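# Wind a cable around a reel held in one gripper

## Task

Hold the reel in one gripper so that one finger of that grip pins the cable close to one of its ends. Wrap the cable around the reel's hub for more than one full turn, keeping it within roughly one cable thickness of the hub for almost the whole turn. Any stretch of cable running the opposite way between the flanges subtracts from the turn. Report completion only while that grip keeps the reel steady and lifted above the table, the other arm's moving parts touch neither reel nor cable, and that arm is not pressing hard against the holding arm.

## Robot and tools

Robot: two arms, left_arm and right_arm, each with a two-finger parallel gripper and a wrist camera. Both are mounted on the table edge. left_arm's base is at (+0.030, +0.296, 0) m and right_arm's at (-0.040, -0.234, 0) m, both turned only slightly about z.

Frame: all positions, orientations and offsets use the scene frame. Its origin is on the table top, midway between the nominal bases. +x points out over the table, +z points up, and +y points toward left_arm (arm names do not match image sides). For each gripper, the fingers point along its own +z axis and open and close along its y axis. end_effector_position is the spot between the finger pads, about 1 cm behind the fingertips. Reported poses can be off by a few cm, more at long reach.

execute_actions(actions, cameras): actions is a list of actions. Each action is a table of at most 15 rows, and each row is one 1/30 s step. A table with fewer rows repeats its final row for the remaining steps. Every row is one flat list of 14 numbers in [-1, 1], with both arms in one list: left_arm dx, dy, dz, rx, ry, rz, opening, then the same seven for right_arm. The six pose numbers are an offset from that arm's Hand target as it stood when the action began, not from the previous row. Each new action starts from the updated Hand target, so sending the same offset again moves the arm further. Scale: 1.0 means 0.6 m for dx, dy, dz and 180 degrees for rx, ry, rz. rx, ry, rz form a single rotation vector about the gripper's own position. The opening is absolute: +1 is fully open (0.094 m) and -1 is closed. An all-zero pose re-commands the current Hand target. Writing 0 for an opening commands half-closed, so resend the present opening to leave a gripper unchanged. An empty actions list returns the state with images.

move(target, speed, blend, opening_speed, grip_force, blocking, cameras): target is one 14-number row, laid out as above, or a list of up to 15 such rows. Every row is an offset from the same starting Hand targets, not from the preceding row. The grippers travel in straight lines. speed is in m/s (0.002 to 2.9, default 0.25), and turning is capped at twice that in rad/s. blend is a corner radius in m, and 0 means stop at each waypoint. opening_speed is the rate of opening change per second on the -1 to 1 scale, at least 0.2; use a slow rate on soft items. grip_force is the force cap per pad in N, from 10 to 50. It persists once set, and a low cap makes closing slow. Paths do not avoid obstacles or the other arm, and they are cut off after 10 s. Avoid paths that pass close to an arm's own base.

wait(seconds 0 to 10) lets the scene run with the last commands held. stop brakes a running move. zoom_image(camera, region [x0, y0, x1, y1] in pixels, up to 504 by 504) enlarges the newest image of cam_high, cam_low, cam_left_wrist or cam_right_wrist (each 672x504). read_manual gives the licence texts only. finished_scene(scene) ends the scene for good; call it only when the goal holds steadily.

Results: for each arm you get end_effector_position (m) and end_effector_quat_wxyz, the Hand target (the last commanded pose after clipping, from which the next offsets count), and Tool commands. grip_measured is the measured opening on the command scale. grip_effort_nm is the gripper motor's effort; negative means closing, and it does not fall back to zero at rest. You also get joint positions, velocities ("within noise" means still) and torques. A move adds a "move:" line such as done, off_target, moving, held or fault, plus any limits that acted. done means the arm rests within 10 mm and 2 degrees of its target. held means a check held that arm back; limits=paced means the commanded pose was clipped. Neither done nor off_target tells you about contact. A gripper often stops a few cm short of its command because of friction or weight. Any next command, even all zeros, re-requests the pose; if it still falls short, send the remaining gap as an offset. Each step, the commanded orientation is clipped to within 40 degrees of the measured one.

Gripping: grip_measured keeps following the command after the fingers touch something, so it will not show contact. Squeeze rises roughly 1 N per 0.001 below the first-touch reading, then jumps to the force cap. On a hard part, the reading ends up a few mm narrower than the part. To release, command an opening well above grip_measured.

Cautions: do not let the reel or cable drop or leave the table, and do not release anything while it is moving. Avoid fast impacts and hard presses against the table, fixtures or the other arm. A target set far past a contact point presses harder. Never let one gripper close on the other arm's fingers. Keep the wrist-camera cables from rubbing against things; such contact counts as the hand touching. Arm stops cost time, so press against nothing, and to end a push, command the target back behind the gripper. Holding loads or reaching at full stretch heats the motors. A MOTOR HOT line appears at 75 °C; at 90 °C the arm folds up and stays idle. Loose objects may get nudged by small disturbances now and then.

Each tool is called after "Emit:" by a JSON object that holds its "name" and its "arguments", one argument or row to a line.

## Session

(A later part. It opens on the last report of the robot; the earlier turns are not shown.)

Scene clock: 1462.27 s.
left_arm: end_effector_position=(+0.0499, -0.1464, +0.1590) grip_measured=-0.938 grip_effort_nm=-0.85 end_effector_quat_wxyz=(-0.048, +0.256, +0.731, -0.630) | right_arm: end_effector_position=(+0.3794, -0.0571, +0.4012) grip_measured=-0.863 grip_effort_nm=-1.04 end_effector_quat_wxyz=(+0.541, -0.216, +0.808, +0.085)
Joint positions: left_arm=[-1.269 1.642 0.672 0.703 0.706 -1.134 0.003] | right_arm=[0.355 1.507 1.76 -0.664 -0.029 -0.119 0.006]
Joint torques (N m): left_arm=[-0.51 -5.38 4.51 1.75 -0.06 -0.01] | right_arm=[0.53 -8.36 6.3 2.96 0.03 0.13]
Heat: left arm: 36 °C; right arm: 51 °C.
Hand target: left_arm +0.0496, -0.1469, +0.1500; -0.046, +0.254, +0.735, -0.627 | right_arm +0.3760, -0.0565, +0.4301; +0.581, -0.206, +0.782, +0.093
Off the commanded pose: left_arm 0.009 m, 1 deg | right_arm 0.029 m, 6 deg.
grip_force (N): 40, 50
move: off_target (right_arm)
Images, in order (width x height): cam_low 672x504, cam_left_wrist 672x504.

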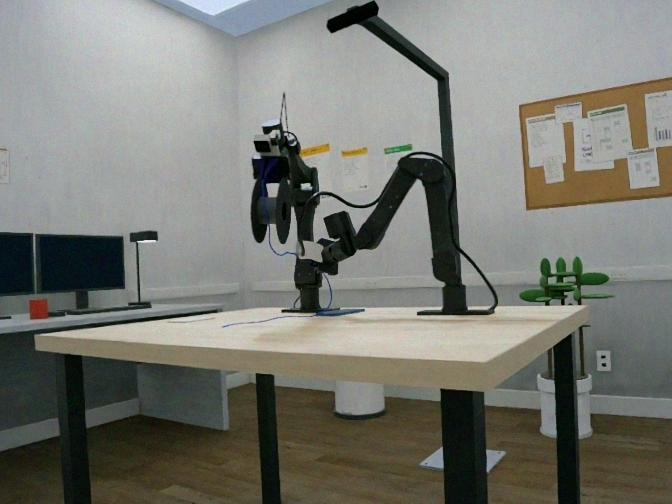

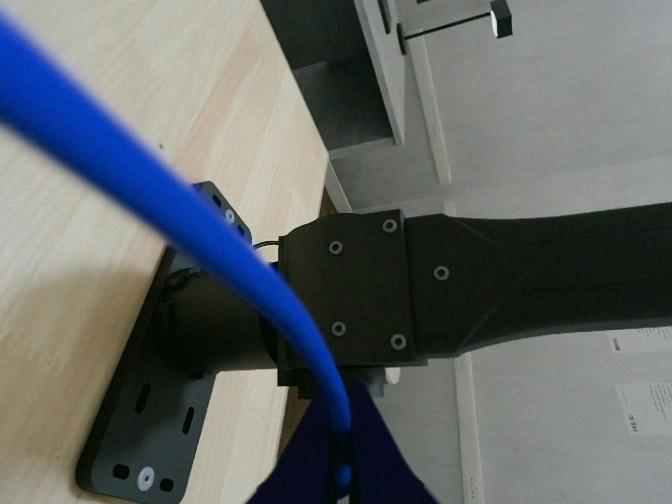

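Emit:
{"name": "move", "arguments": {
  "target": [-0.0216, -0.0079, -0.0097, 0, 0, 0, -1.0, 0, 0, 0, 0, 0, 0, -1.0],
  "speed": 0.05,
  "cameras": ["cam_low", "cam_left_wrist"]
}}

Emit:
{"name": "zoom_image", "arguments": {
  "camera": "cam_low",
  "region": [220, 120, 380, 320]
}}

Scene clock: 1498.93 s.
left_arm: end_effector_position=(+0.0369, -0.1514, +0.1535) grip_measured=-0.938 grip_effort_nm=-0.85 end_effector_quat_wxyz=(-0.048, +0.256, +0.731, -0.631) | right_arm: end_effector_position=(+0.3794, -0.0571, +0.4012) grip_measured=-0.863 grip_effort_nm=-1.04 end_effector_quat_wxyz=(+0.541, -0.216, +0.808, +0.085)
Joint positions: left_arm=[-1.316 1.666 0.665 0.745 0.661 -1.15 0.003] | right_arm=[0.355 1.507 1.76 -0.664 -0.029 -0.119 0.006]
Joint torques (N m): left_arm=[-0.53 -5.48 4.4 1.74 -0.06 0.01] | right_arm=[0.51 -8.38 6.31 2.98 0.04 0.14]
Heat: left arm: 39 °C; right arm: 52 °C.
Hand target: left_arm +0.0365, -0.1517, +0.1443; -0.046, +0.255, +0.734, -0.627 | right_arm +0.3760, -0.0565, +0.4301; +0.581, -0.206, +0.782, +0.093
Off the commanded pose: left_arm 0.009 m, 1 deg | right_arm 0.029 m, 6 deg.
grip_force (N): 40, 50
move: off_target (right_arm)
Images, in order (width x height): cam_low 672x504, cam_left_wrist 672x504.

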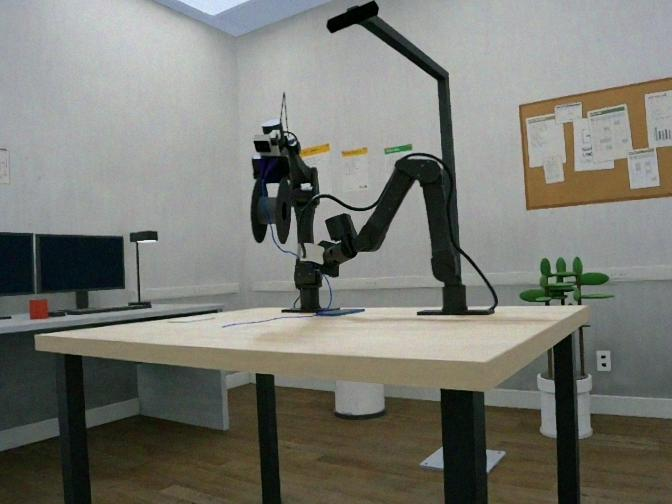

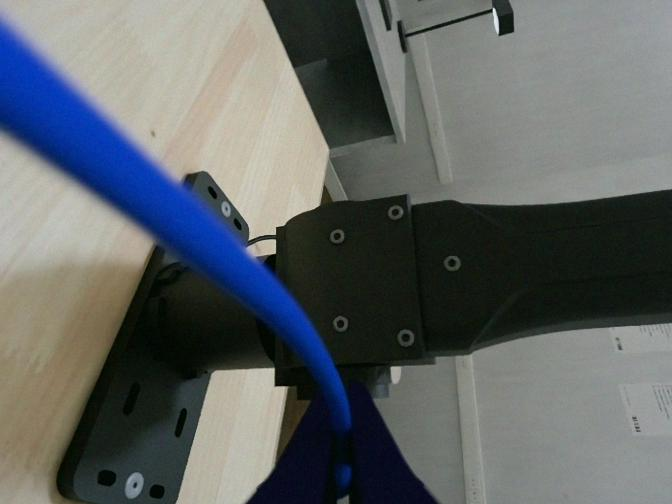

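Scaled by 2.520.

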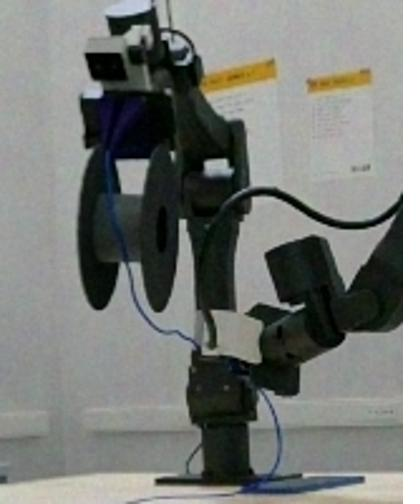

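Emit:
{"name": "move", "arguments": {
  "target": [-0.0435, 0.0228, 0.1295, 0, 0, 0, -1.0, 0, 0, 0, 0, 0, 0, -1.0],
  "speed": 0.07,
  "cameras": ["all"]
}}

Emit:
{"name": "zoom_image", "arguments": {
  "camera": "cam_low",
  "region": [220, 120, 380, 320]
}}

Scene clock: 1530.23 s.
left_arm: end_effector_position=(+0.0117, -0.1351, +0.1974) grip_measured=-0.938 grip_effort_nm=-0.85 end_effector_quat_wxyz=(-0.058, +0.249, +0.751, -0.609) | right_arm: end_effector_position=(+0.3794, -0.0571, +0.4012) grip_measured=-0.863 grip_effort_nm=-1.04 end_effector_quat_wxyz=(+0.541, -0.216, +0.808, +0.085)
Joint positions: left_arm=[-1.393 1.439 0.719 0.414 0.58 -1.175 0.003] | right_arm=[0.355 1.507 1.76 -0.664 -0.029 -0.119 0.006]
Joint torques (N m): left_arm=[-0.75 -8.57 8.84 1.49 -0.05 -0.01] | right_arm=[0.58 -8.36 6.28 2.96 0.02 0.15]
Heat: left arm: 40 °C; right arm: 53 °C.
Hand target: left_arm +0.0104, -0.1380, +0.2220; -0.046, +0.255, +0.734, -0.627 | right_arm +0.3760, -0.0565, +0.4301; +0.581, -0.206, +0.782, +0.093
Off the commanded pose: left_arm 0.025 m, 3 deg | right_arm 0.029 m, 6 deg.
grip_force (N): 40, 50
move: off_target (left_arm, right_arm)

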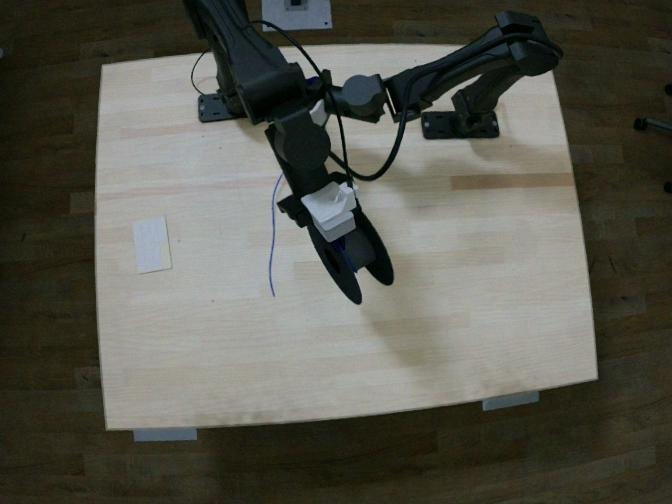

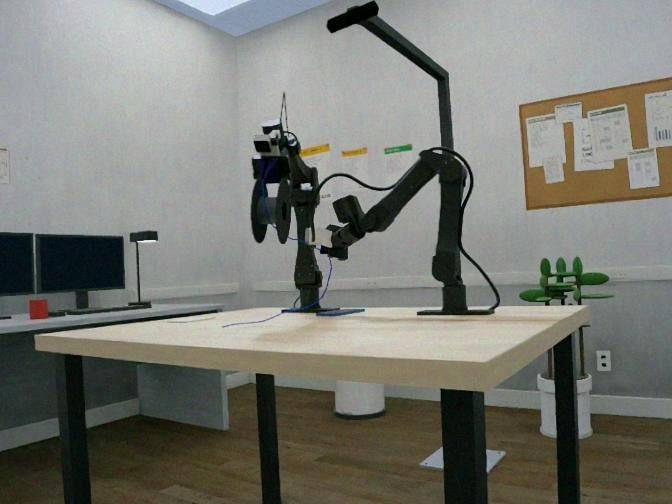

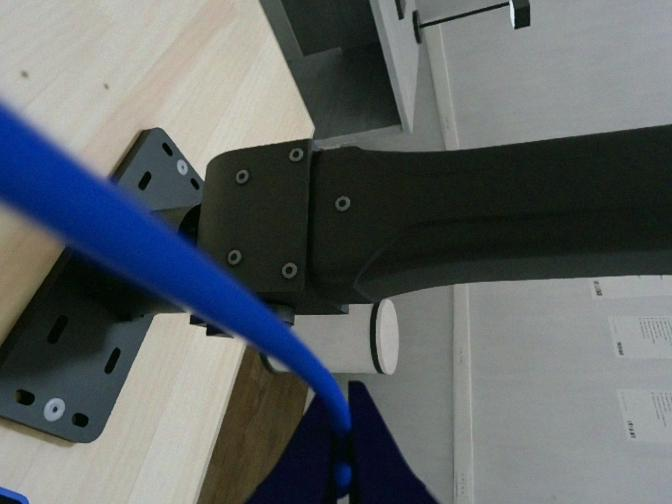

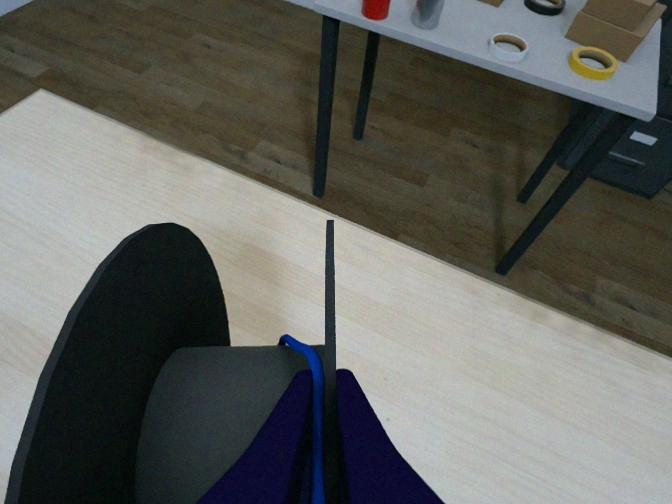

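Scaled by 2.520.

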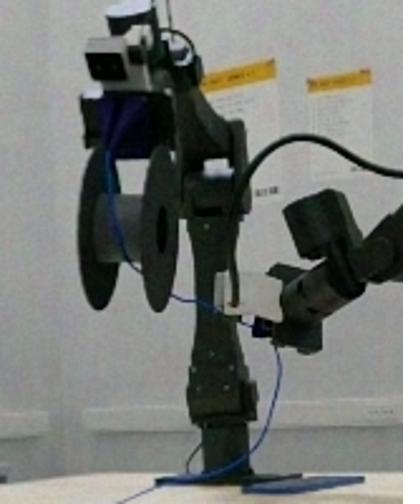

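Emit:
{"name": "zoom_image", "arguments": {
  "camera": "cam_high",
  "region": [180, 0, 420, 240]
}}

Emit:
{"name": "zoom_image", "arguments": {
  "camera": "cam_low",
  "region": [230, 70, 390, 230]
}}

Scaled by 2.100.

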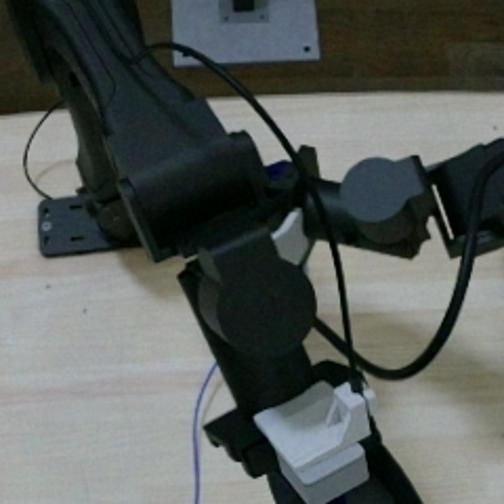

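Scaled by 3.150.

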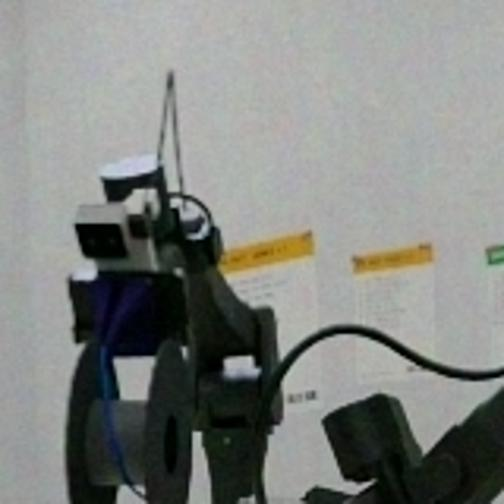

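Emit:
{"name": "move", "arguments": {
  "target": [
    [-0.0217, 0.0733, 0.18, 0.0114, 0.0545, 0.0098, -1.0, 0, 0, 0, 0, 0, 0, -1.0],
    [-0.009, 0.1313, 0.2842, 0.0228, 0.109, 0.0197, -1.0, 0, 0, 0, 0, 0, 0, -1.0]
  ],
  "speed": 0.09,
  "blend": 0.02,
  "cameras": ["all"]
}}

Emit:
{"name": "zoom_image", "arguments": {
  "camera": "cam_low",
  "region": [220, 80, 380, 280]
}}

Scene clock: 1595.73 s.
left_arm: end_effector_position=(+0.0107, -0.0682, +0.3684) grip_measured=-0.938 grip_effort_nm=-0.85 end_effector_quat_wxyz=(-0.156, +0.104, +0.764, -0.618) | right_arm: end_effector_position=(+0.3794, -0.0571, +0.4012) grip_measured=-0.863 grip_effort_nm=-1.04 end_effector_quat_wxyz=(+0.541, -0.215, +0.808, +0.086)
Joint positions: left_arm=[-1.353 1.072 1.104 -0.261 0.596 -1.554 0.003] | right_arm=[0.355 1.507 1.76 -0.664 -0.029 -0.116 0.006]
Joint torques (N m): left_arm=[0.2 -4.86 9.52 1.58 0.32 -0.04] | right_arm=[0.55 -8.34 6.31 2.97 0.04 0.09]
Heat: left arm: 39 °C; right arm: 54 °C.
Hand target: left_arm +0.0051, -0.0592, +0.3926; -0.160, +0.119, +0.745, -0.636 | right_arm +0.3760, -0.0565, +0.4301; +0.581, -0.207, +0.782, +0.093
Off the commanded pose: left_arm 0.026 m, 4 deg | right_arm 0.029 m, 6 deg.
grip_force (N): 40, 50
move: off_target (left_arm, right_arm)

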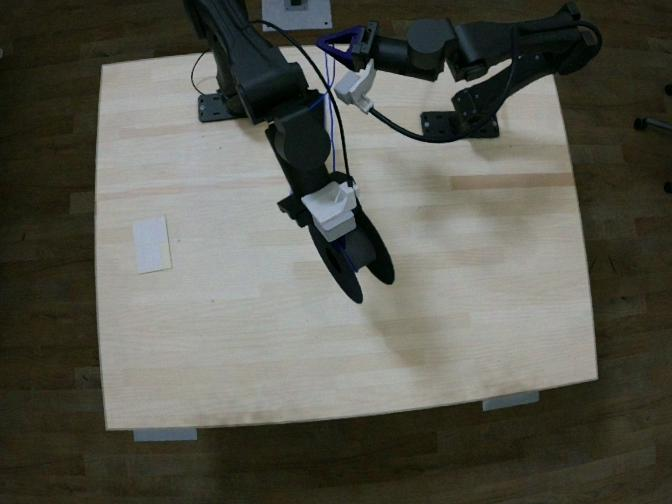

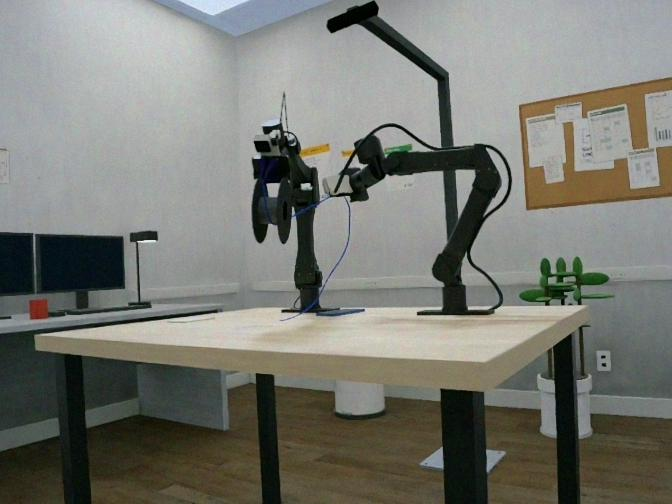

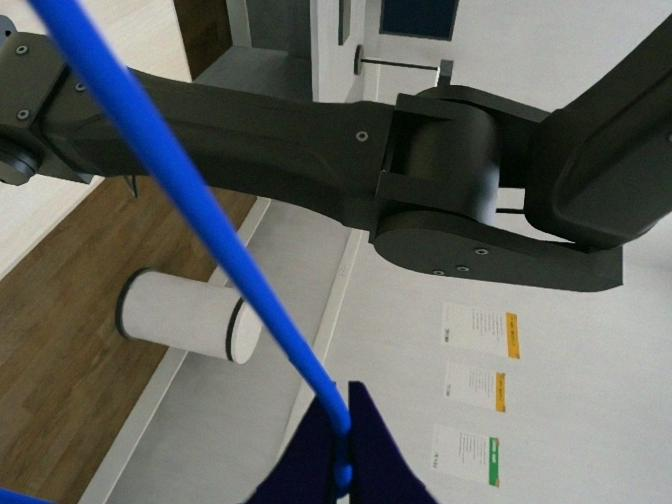

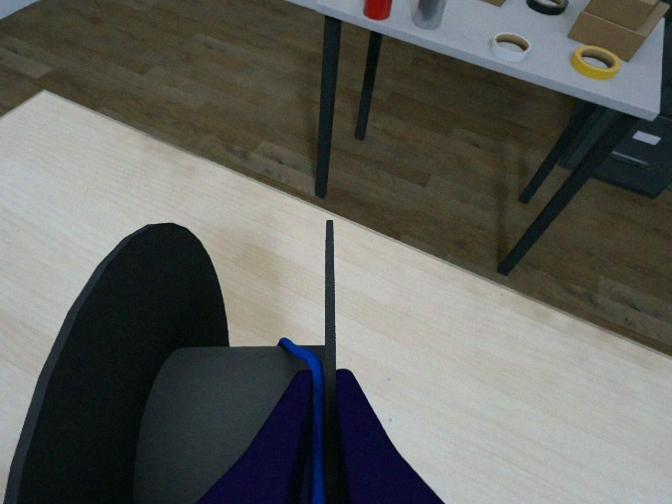

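Scaled by 2.520.

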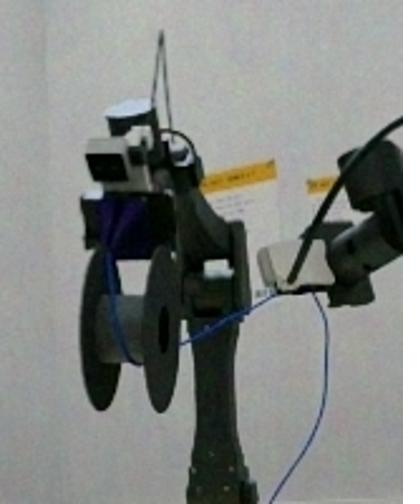

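Emit:
{"name": "move", "arguments": {
  "target": [
    [0.0492, 0.0433, 0.0862, 0.0102, 0.0837, 0.064, -1.0, 0, 0, -0.0333, 0, 0, 0, -1.0],
    [0.1335, 0.0657, 0.1573, 0.0092, 0.1117, 0.1218, -1.0, 0, 0, -0.0833, 0, 0, 0, -1.0]
  ],
  "speed": 0.09,
  "blend": 0.02,
  "cameras": ["all"]
}}

Emit:
{"name": "zoom_image", "arguments": {
  "camera": "cam_low",
  "region": [220, 80, 380, 280]
}}

Emit:
{"name": "zoom_image", "arguments": {
  "camera": "cam_high",
  "region": [250, 20, 450, 300]
}}

Scene clock: 1632.13 s.
left_arm: end_effector_position=(+0.0916, -0.0241, +0.4617) grip_measured=-0.938 grip_effort_nm=-0.85 end_effector_quat_wxyz=(-0.161, -0.160, +0.741, -0.632) | right_arm: end_effector_position=(+0.3747, -0.0547, +0.3603) grip_measured=-0.864 grip_effort_nm=-1.04 end_effector_quat_wxyz=(+0.548, -0.214, +0.803, +0.096)
Joint positions: left_arm=[-1.137 1.045 1.458 -0.581 0.474 -1.955 0.003] | right_arm=[0.36 1.418 1.485 -0.458 -0.041 -0.105 0.006]
Joint torques (N m): left_arm=[0.06 -1.7 9.29 1.78 0.26 -0.06] | right_arm=[0.18 -7.13 6.17 2.96 0.17 0]
Heat: left arm: 39 °C; right arm: 54 °C.
Hand target: left_arm +0.0852, -0.0199, +0.4870; -0.165, -0.138, +0.724, -0.655 | right_arm +0.3760, -0.0566, +0.3801; +0.581, -0.206, +0.782, +0.093
Off the commanded pose: left_arm 0.026 m, 4 deg | right_arm 0.020 m, 5 deg.
grip_force (N): 40, 50
move: off_target (left_arm, right_arm)

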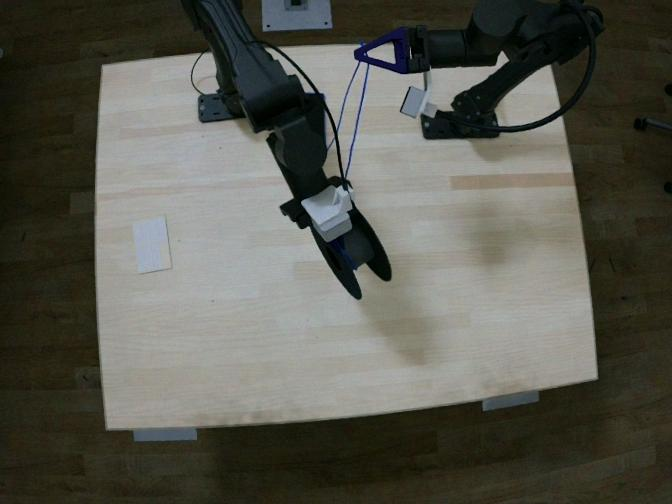

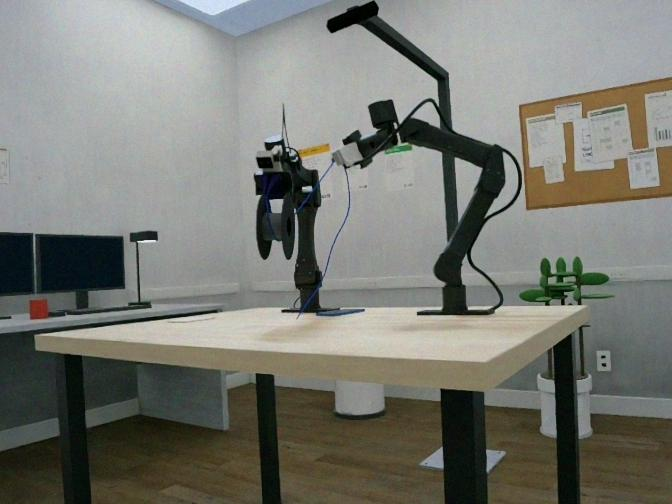

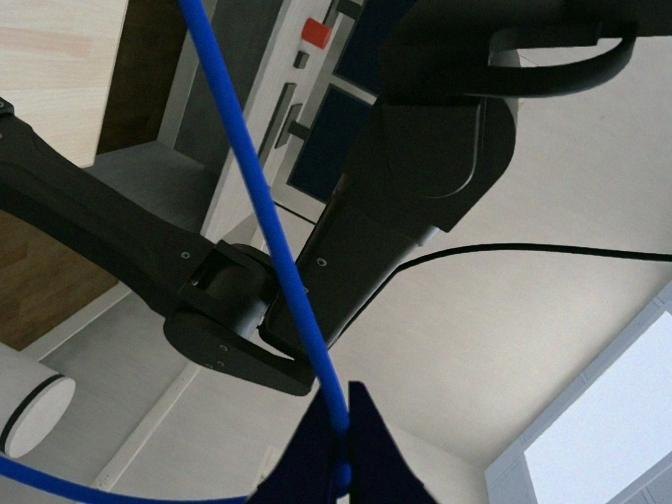

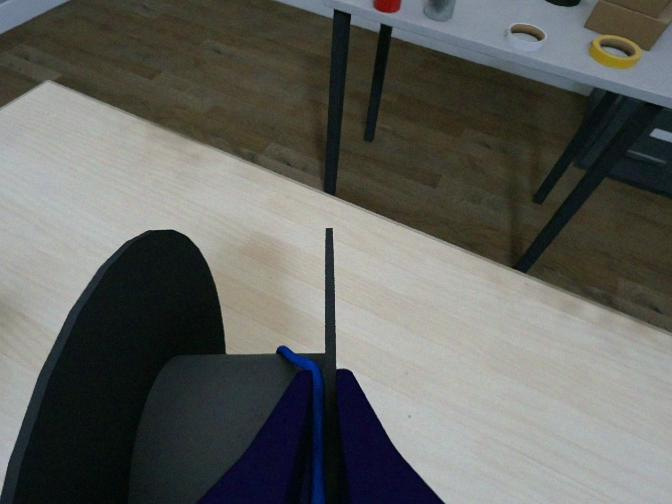

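Scaled by 2.520.

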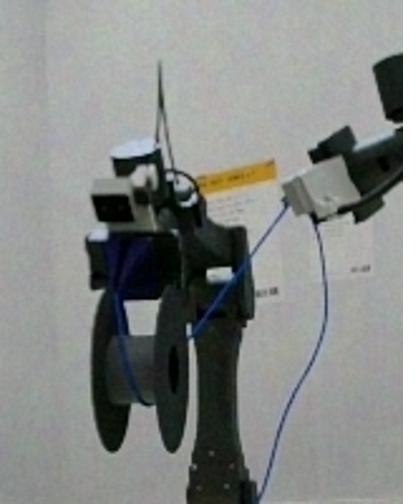

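Scaled by 1.800.

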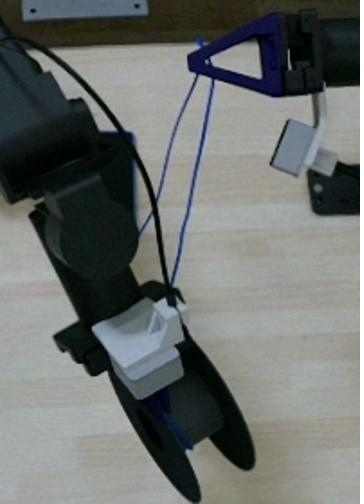

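Emit:
{"name": "move", "arguments": {
  "target": [0.1635, 0.0563, 0.0883, 0, 0.0004, 0.0837, -1.0, 0, 0, -0.0333, 0, 0, 0, -1.0],
  "speed": 0.09,
  "cameras": ["all"]
}}

Emit:
{"name": "zoom_image", "arguments": {
  "camera": "cam_low",
  "region": [220, 80, 380, 280]
}}

Emit:
{"name": "zoom_image", "arguments": {
  "camera": "cam_high",
  "region": [250, 20, 450, 300]
}}

Scene clock: 1678.97 s.
left_arm: end_effector_position=(+0.1937, +0.0104, +0.5084) grip_measured=-0.938 grip_effort_nm=-0.85 end_effector_quat_wxyz=(-0.086, -0.273, +0.715, -0.638) | right_arm: end_effector_position=(+0.3771, -0.0529, +0.3541) grip_measured=-0.864 grip_effort_nm=-1.04 end_effector_quat_wxyz=(+0.568, -0.211, +0.789, +0.101)
Joint positions: left_arm=[-0.755 1.218 1.815 -0.803 0.583 -1.955 0.003] | right_arm=[0.36 1.394 1.392 -0.34 -0.045 -0.101 0.006]
Joint torques (N m): left_arm=[0.39 -2.77 8.92 1.96 0.39 0.09] | right_arm=[0.25 -6.53 5.79 2.56 0.2 -0.05]
Heat: left arm: 40 °C; right arm: 55 °C.
Hand target: left_arm +0.1833, +0.0139, +0.5398; -0.078, -0.232, +0.700, -0.671 | right_arm +0.3760, -0.0566, +0.3599; +0.581, -0.206, +0.782, +0.093
Off the commanded pose: left_arm 0.033 m, 6 deg | right_arm 0.007 m, 2 deg.
grip_force (N): 40, 50
move: off_target (left_arm)

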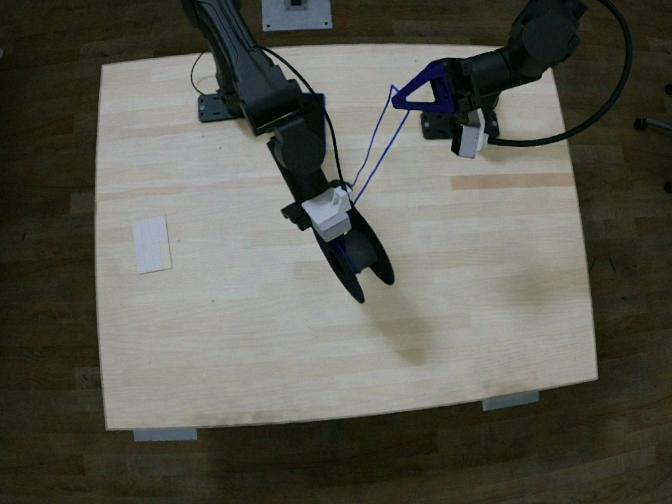

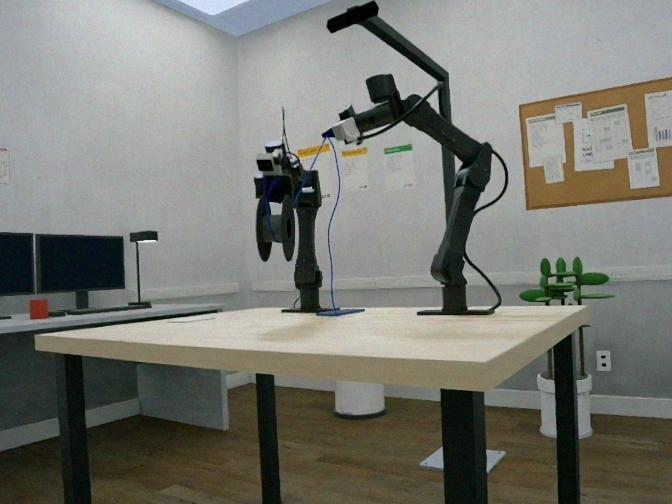

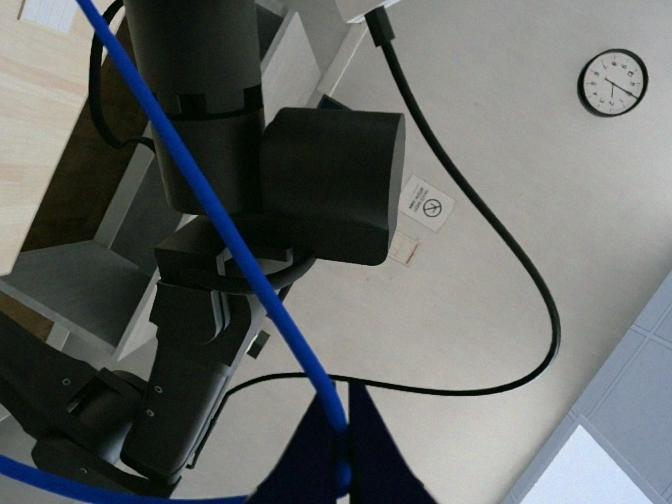

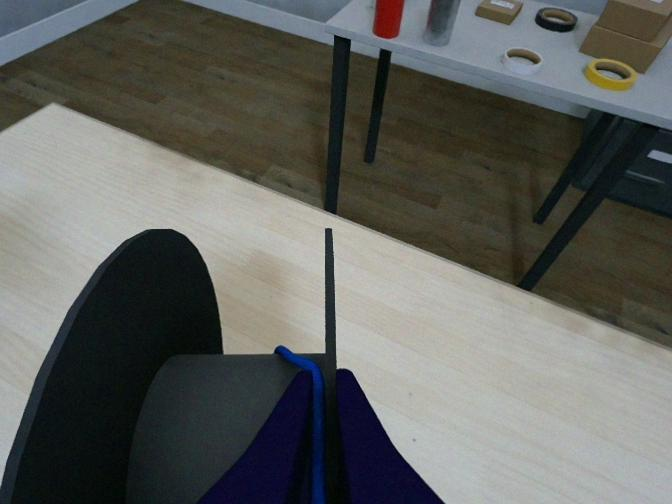

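Scaled by 2.520.

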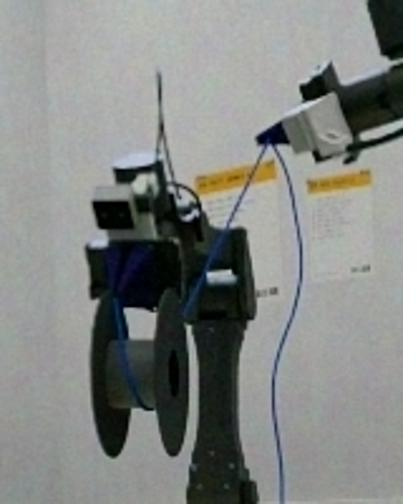

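Scaled by 1.800.

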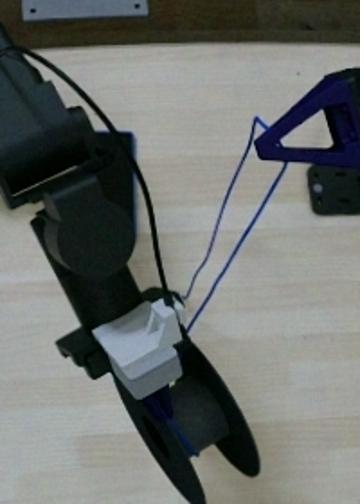

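Emit:
{"name": "move", "arguments": {
  "target": [0.1262, 0.0285, -0.0447, 0, 0.0002, 0.0444, -1.0, 0, 0, 0, 0, 0, 0, -1.0],
  "speed": 0.08,
  "cameras": ["all"]
}}

Emit:
{"name": "zoom_image", "arguments": {
  "camera": "cam_low",
  "region": [220, 80, 380, 280]
}}

Emit:
{"name": "zoom_image", "arguments": {
  "camera": "cam_high",
  "region": [250, 20, 450, 300]
}}

Scene clock: 1710.50 s.
left_arm: end_effector_position=(+0.2564, +0.0329, +0.5102) grip_measured=-0.938 grip_effort_nm=-0.85 end_effector_quat_wxyz=(-0.036, -0.296, +0.683, -0.667) | right_arm: end_effector_position=(+0.3774, -0.0550, +0.3483) grip_measured=-0.864 grip_effort_nm=-1.04 end_effector_quat_wxyz=(+0.563, -0.209, +0.794, +0.096)
Joint positions: left_arm=[-0.537 1.241 1.746 -0.645 0.684 -1.945 0.003] | right_arm=[0.36 1.394 1.382 -0.343 -0.034 -0.102 0.006]
Joint torques (N m): left_arm=[0.55 -2.39 4.41 1.86 0.22 0.09] | right_arm=[0.21 -6.6 6.58 2.63 0.08 -0.03]
Heat: left arm: 43 °C; right arm: 50 °C.
Hand target: left_arm +0.2591, +0.0310, +0.5130; -0.031, -0.281, +0.682, -0.675 | right_arm +0.3760, -0.0565, +0.3600; +0.581, -0.206, +0.782, +0.093
Off the commanded pose: left_arm 0.004 m, 2 deg | right_arm 0.012 m, 3 deg.
grip_force (N): 40, 50
move: off_target (right_arm)

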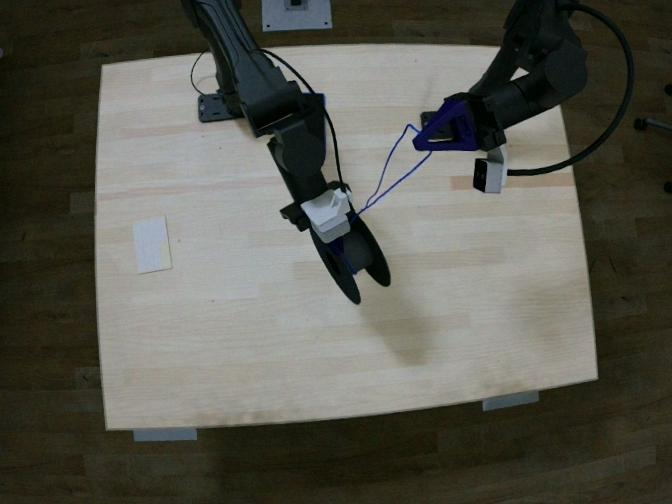

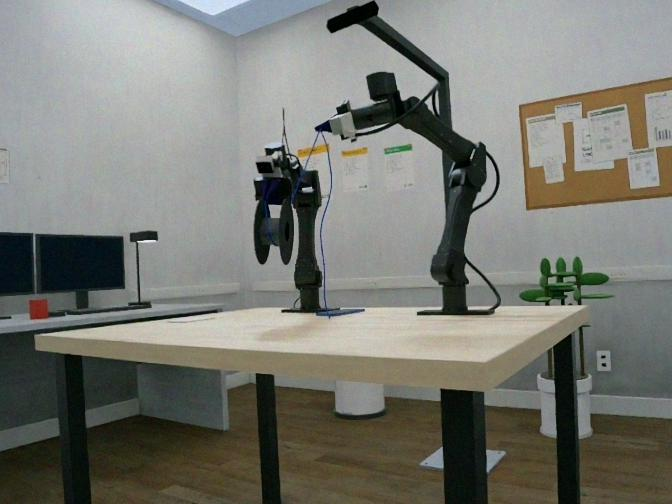

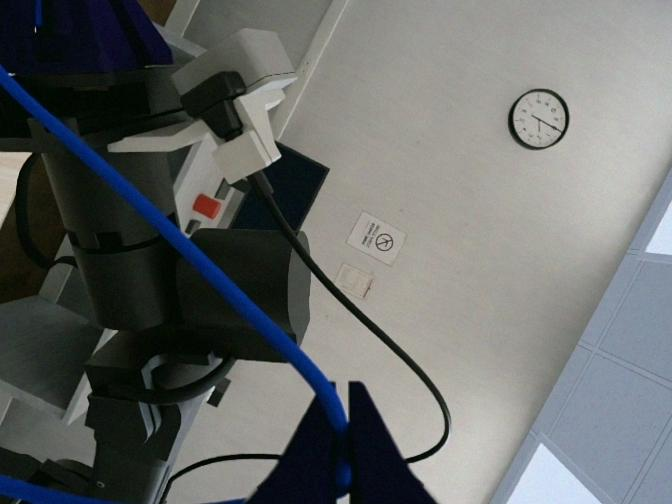

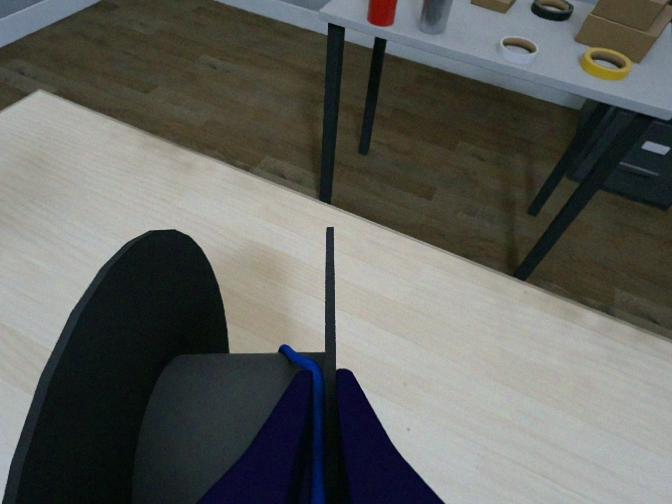

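Scaled by 2.520.

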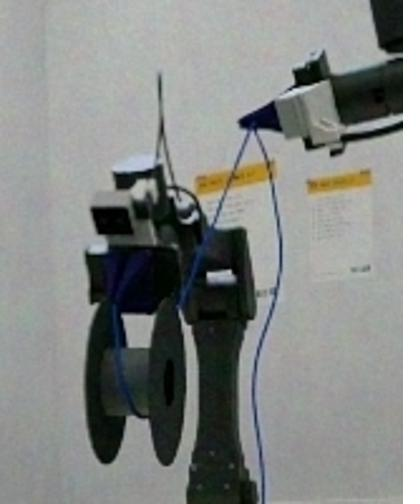

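Scaled by 1.800.

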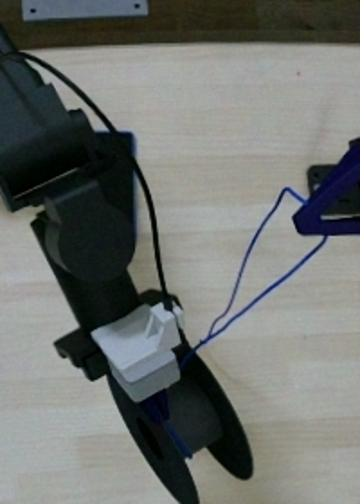

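Emit:
{"name": "move", "arguments": {
  "target": [0.1517, 0.0117, -0.0317, 0.0258, 0.0097, 0.0107, -1.0, 0, 0, 0, 0, 0, 0, -1.0],
  "speed": 0.08,
  "cameras": ["all"]
}}

Emit:
{"name": "zoom_image", "arguments": {
  "camera": "cam_low",
  "region": [220, 80, 380, 280]
}}

Emit:
{"name": "zoom_image", "arguments": {
  "camera": "cam_high",
  "region": [270, 120, 470, 320]
}}

Scene clock: 1738.93 s.
left_arm: end_effector_position=(+0.3501, +0.0383, +0.4889) grip_measured=-0.938 grip_effort_nm=-0.85 end_effector_quat_wxyz=(-0.020, -0.314, +0.701, -0.640) | right_arm: end_effector_position=(+0.3771, -0.0562, +0.3461) grip_measured=-0.864 grip_effort_nm=-1.04 end_effector_quat_wxyz=(+0.560, -0.209, +0.797, +0.092)
Joint positions: left_arm=[-0.366 1.511 1.944 -0.695 0.806 -1.833 0.003] | right_arm=[0.36 1.394 1.382 -0.353 -0.028 -0.105 0.006]
Joint torques (N m): left_arm=[0.4 -4.48 7.95 1.38 0.25 0.1] | right_arm=[0.2 -6.65 6.63 2.7 0.05 -0.01]
Heat: left arm: 43 °C; right arm: 50 °C.
Hand target: left_arm +0.3501, +0.0381, +0.4940; -0.019, -0.304, +0.703, -0.643 | right_arm +0.3760, -0.0566, +0.3600; +0.581, -0.206, +0.782, +0.093
Off the commanded pose: left_arm 0.005 m, 1 deg | right_arm 0.014 m, 3 deg.
grip_force (N): 40, 50
move: off_target (right_arm)

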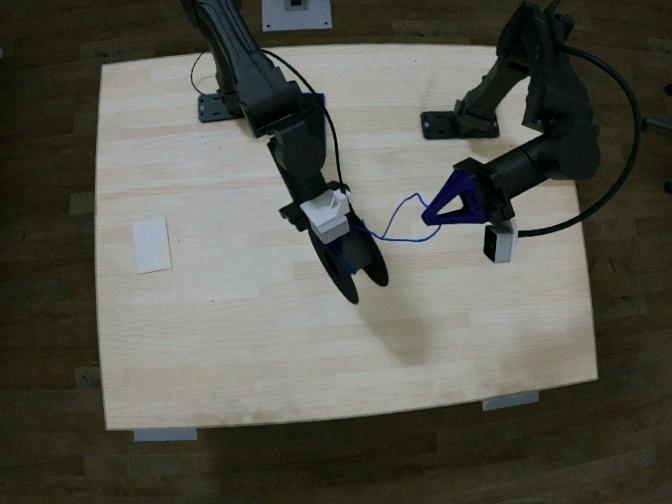

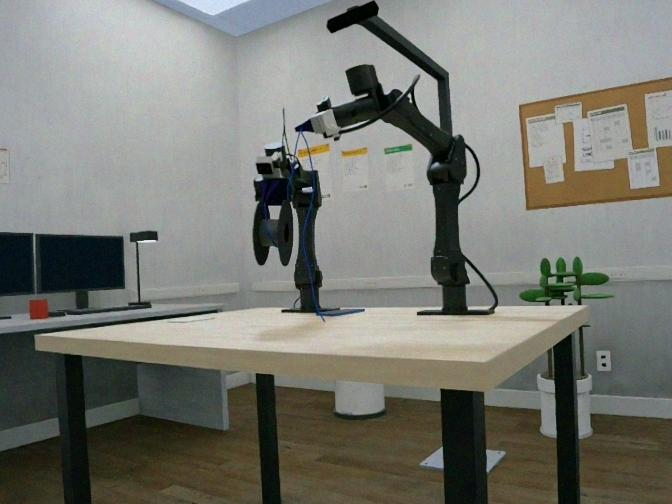

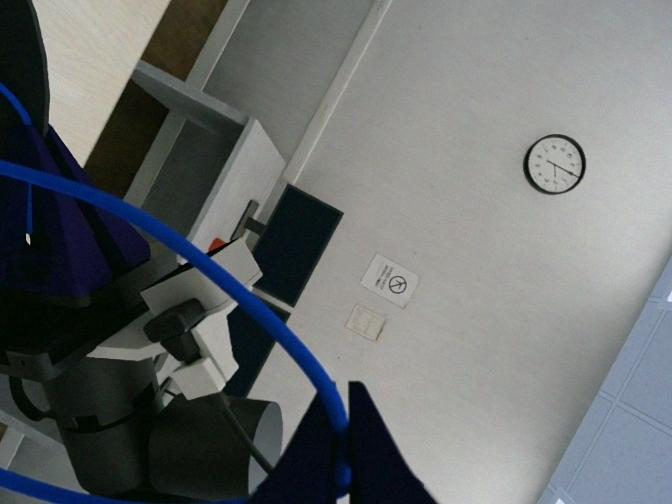

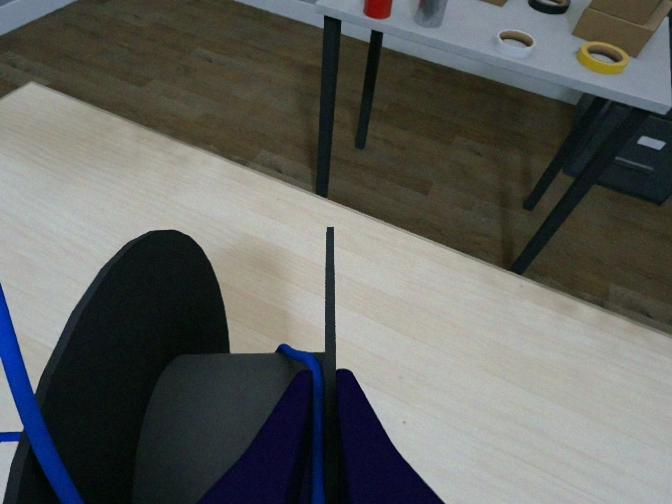

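Scaled by 2.520.

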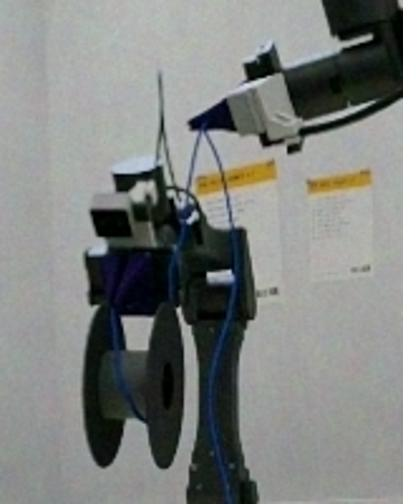

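Scaled by 2.520.

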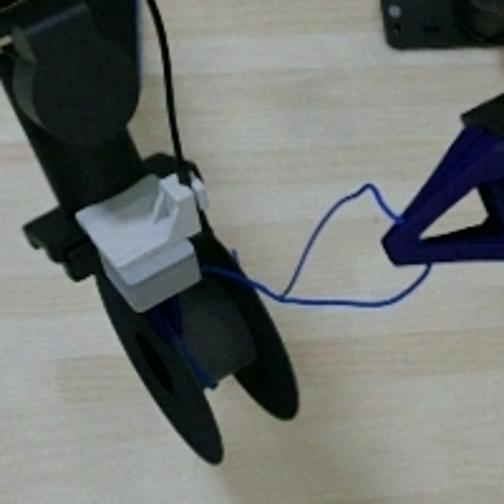

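Emit:
{"name": "zoom_image", "arguments": {
  "camera": "cam_left_wrist",
  "region": [0, 0, 320, 420]
}}

Emit:
{"name": "zoom_image", "arguments": {
  "camera": "cam_right_wrist",
  "region": [0, 220, 336, 504]
}}

Scaled by 1.200.

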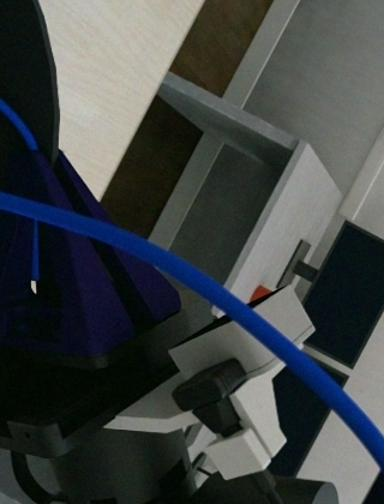

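Scaled by 1.500.

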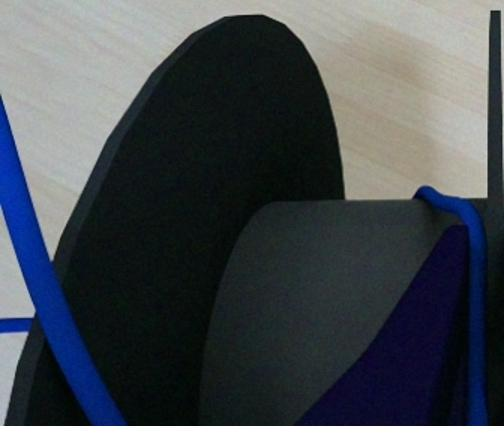

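Emit:
{"name": "move", "arguments": {
  "target": [
    [0.149, 0.0198, -0.0277, 0, 0, 0.0111, -1.0, 0, 0, -0.05, 0, 0, 0, -1.0],
    [0.2705, 0.0295, -0.1167, 0, 0, 0.0111, -1.0, 0, 0, -0.05, 0, 0, 0, -1.0]
  ],
  "speed": 0.08,
  "blend": 0.02,
  "cameras": ["all"]
}}

Emit:
{"name": "zoom_image", "arguments": {
  "camera": "cam_low",
  "region": [220, 100, 380, 300]
}}

Emit:
{"name": "zoom_image", "arguments": {
  "camera": "cam_high",
  "region": [270, 140, 470, 340]
}}

Scene clock: 1799.17 s.
left_arm: end_effector_position=(+0.4984, +0.0501, +0.4104) grip_measured=-0.938 grip_effort_nm=-0.85 end_effector_quat_wxyz=(-0.042, -0.338, +0.701, -0.626) | right_arm: end_effector_position=(+0.3822, -0.0543, +0.3239) grip_measured=-0.864 grip_effort_nm=-1.04 end_effector_quat_wxyz=(+0.574, -0.207, +0.787, +0.093)
Joint positions: left_arm=[-0.212 1.956 2.171 -0.59 0.953 -1.777 0.003] | right_arm=[0.36 1.384 1.252 -0.197 -0.027 -0.105 0.006]
Joint torques (N m): left_arm=[1.39 -8.7 9.5 1.87 0.09 0.14] | right_arm=[0.17 -7.43 6.24 2.31 0.05 -0.01]
Heat: left arm: 39 °C; right arm: 49 °C.
Hand target: left_arm +0.5124, +0.0558, +0.4239; -0.008, -0.316, +0.698, -0.643 | right_arm +0.3760, -0.0566, +0.3301; +0.581, -0.206, +0.782, +0.093
Off the commanded pose: left_arm 0.020 m, 5 deg | right_arm 0.009 m, 1 deg.
grip_force (N): 40, 50
move: off_target (left_arm)

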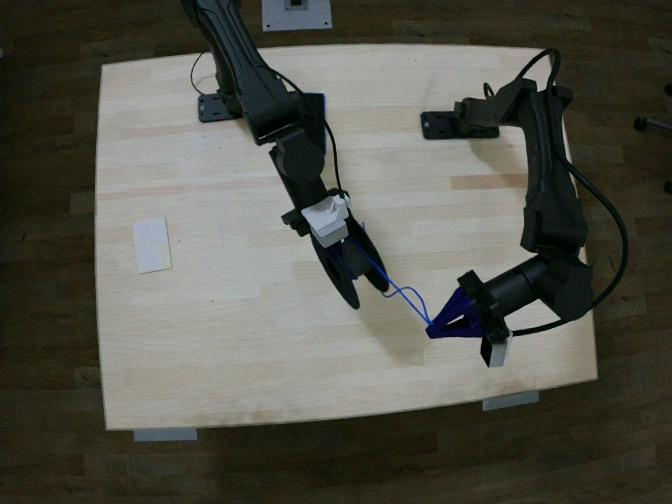

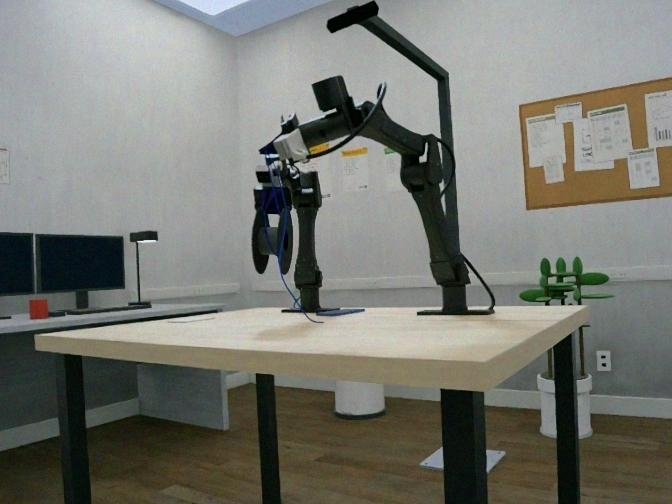

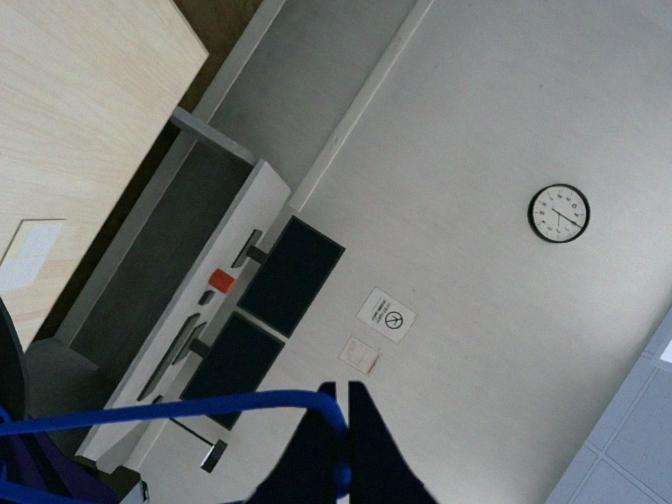

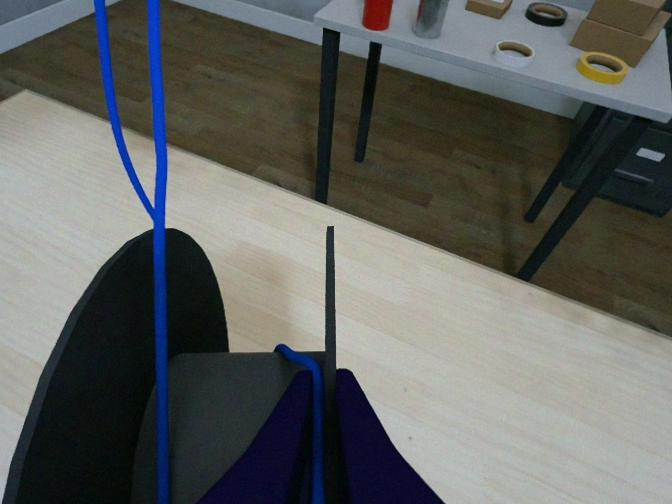

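Scaled by 2.520.

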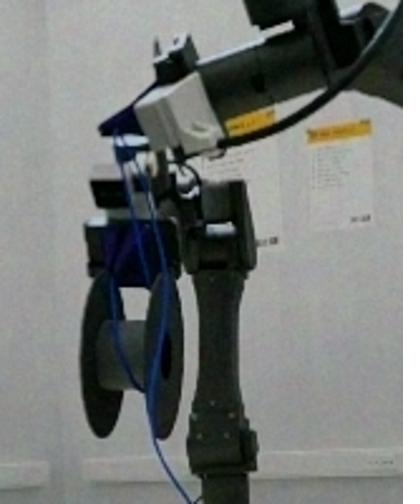

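Scaled by 2.520.

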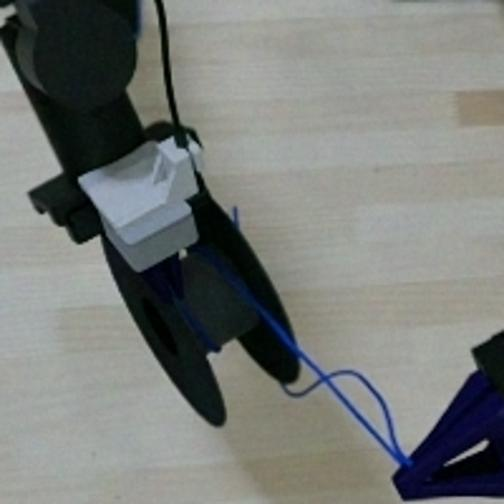

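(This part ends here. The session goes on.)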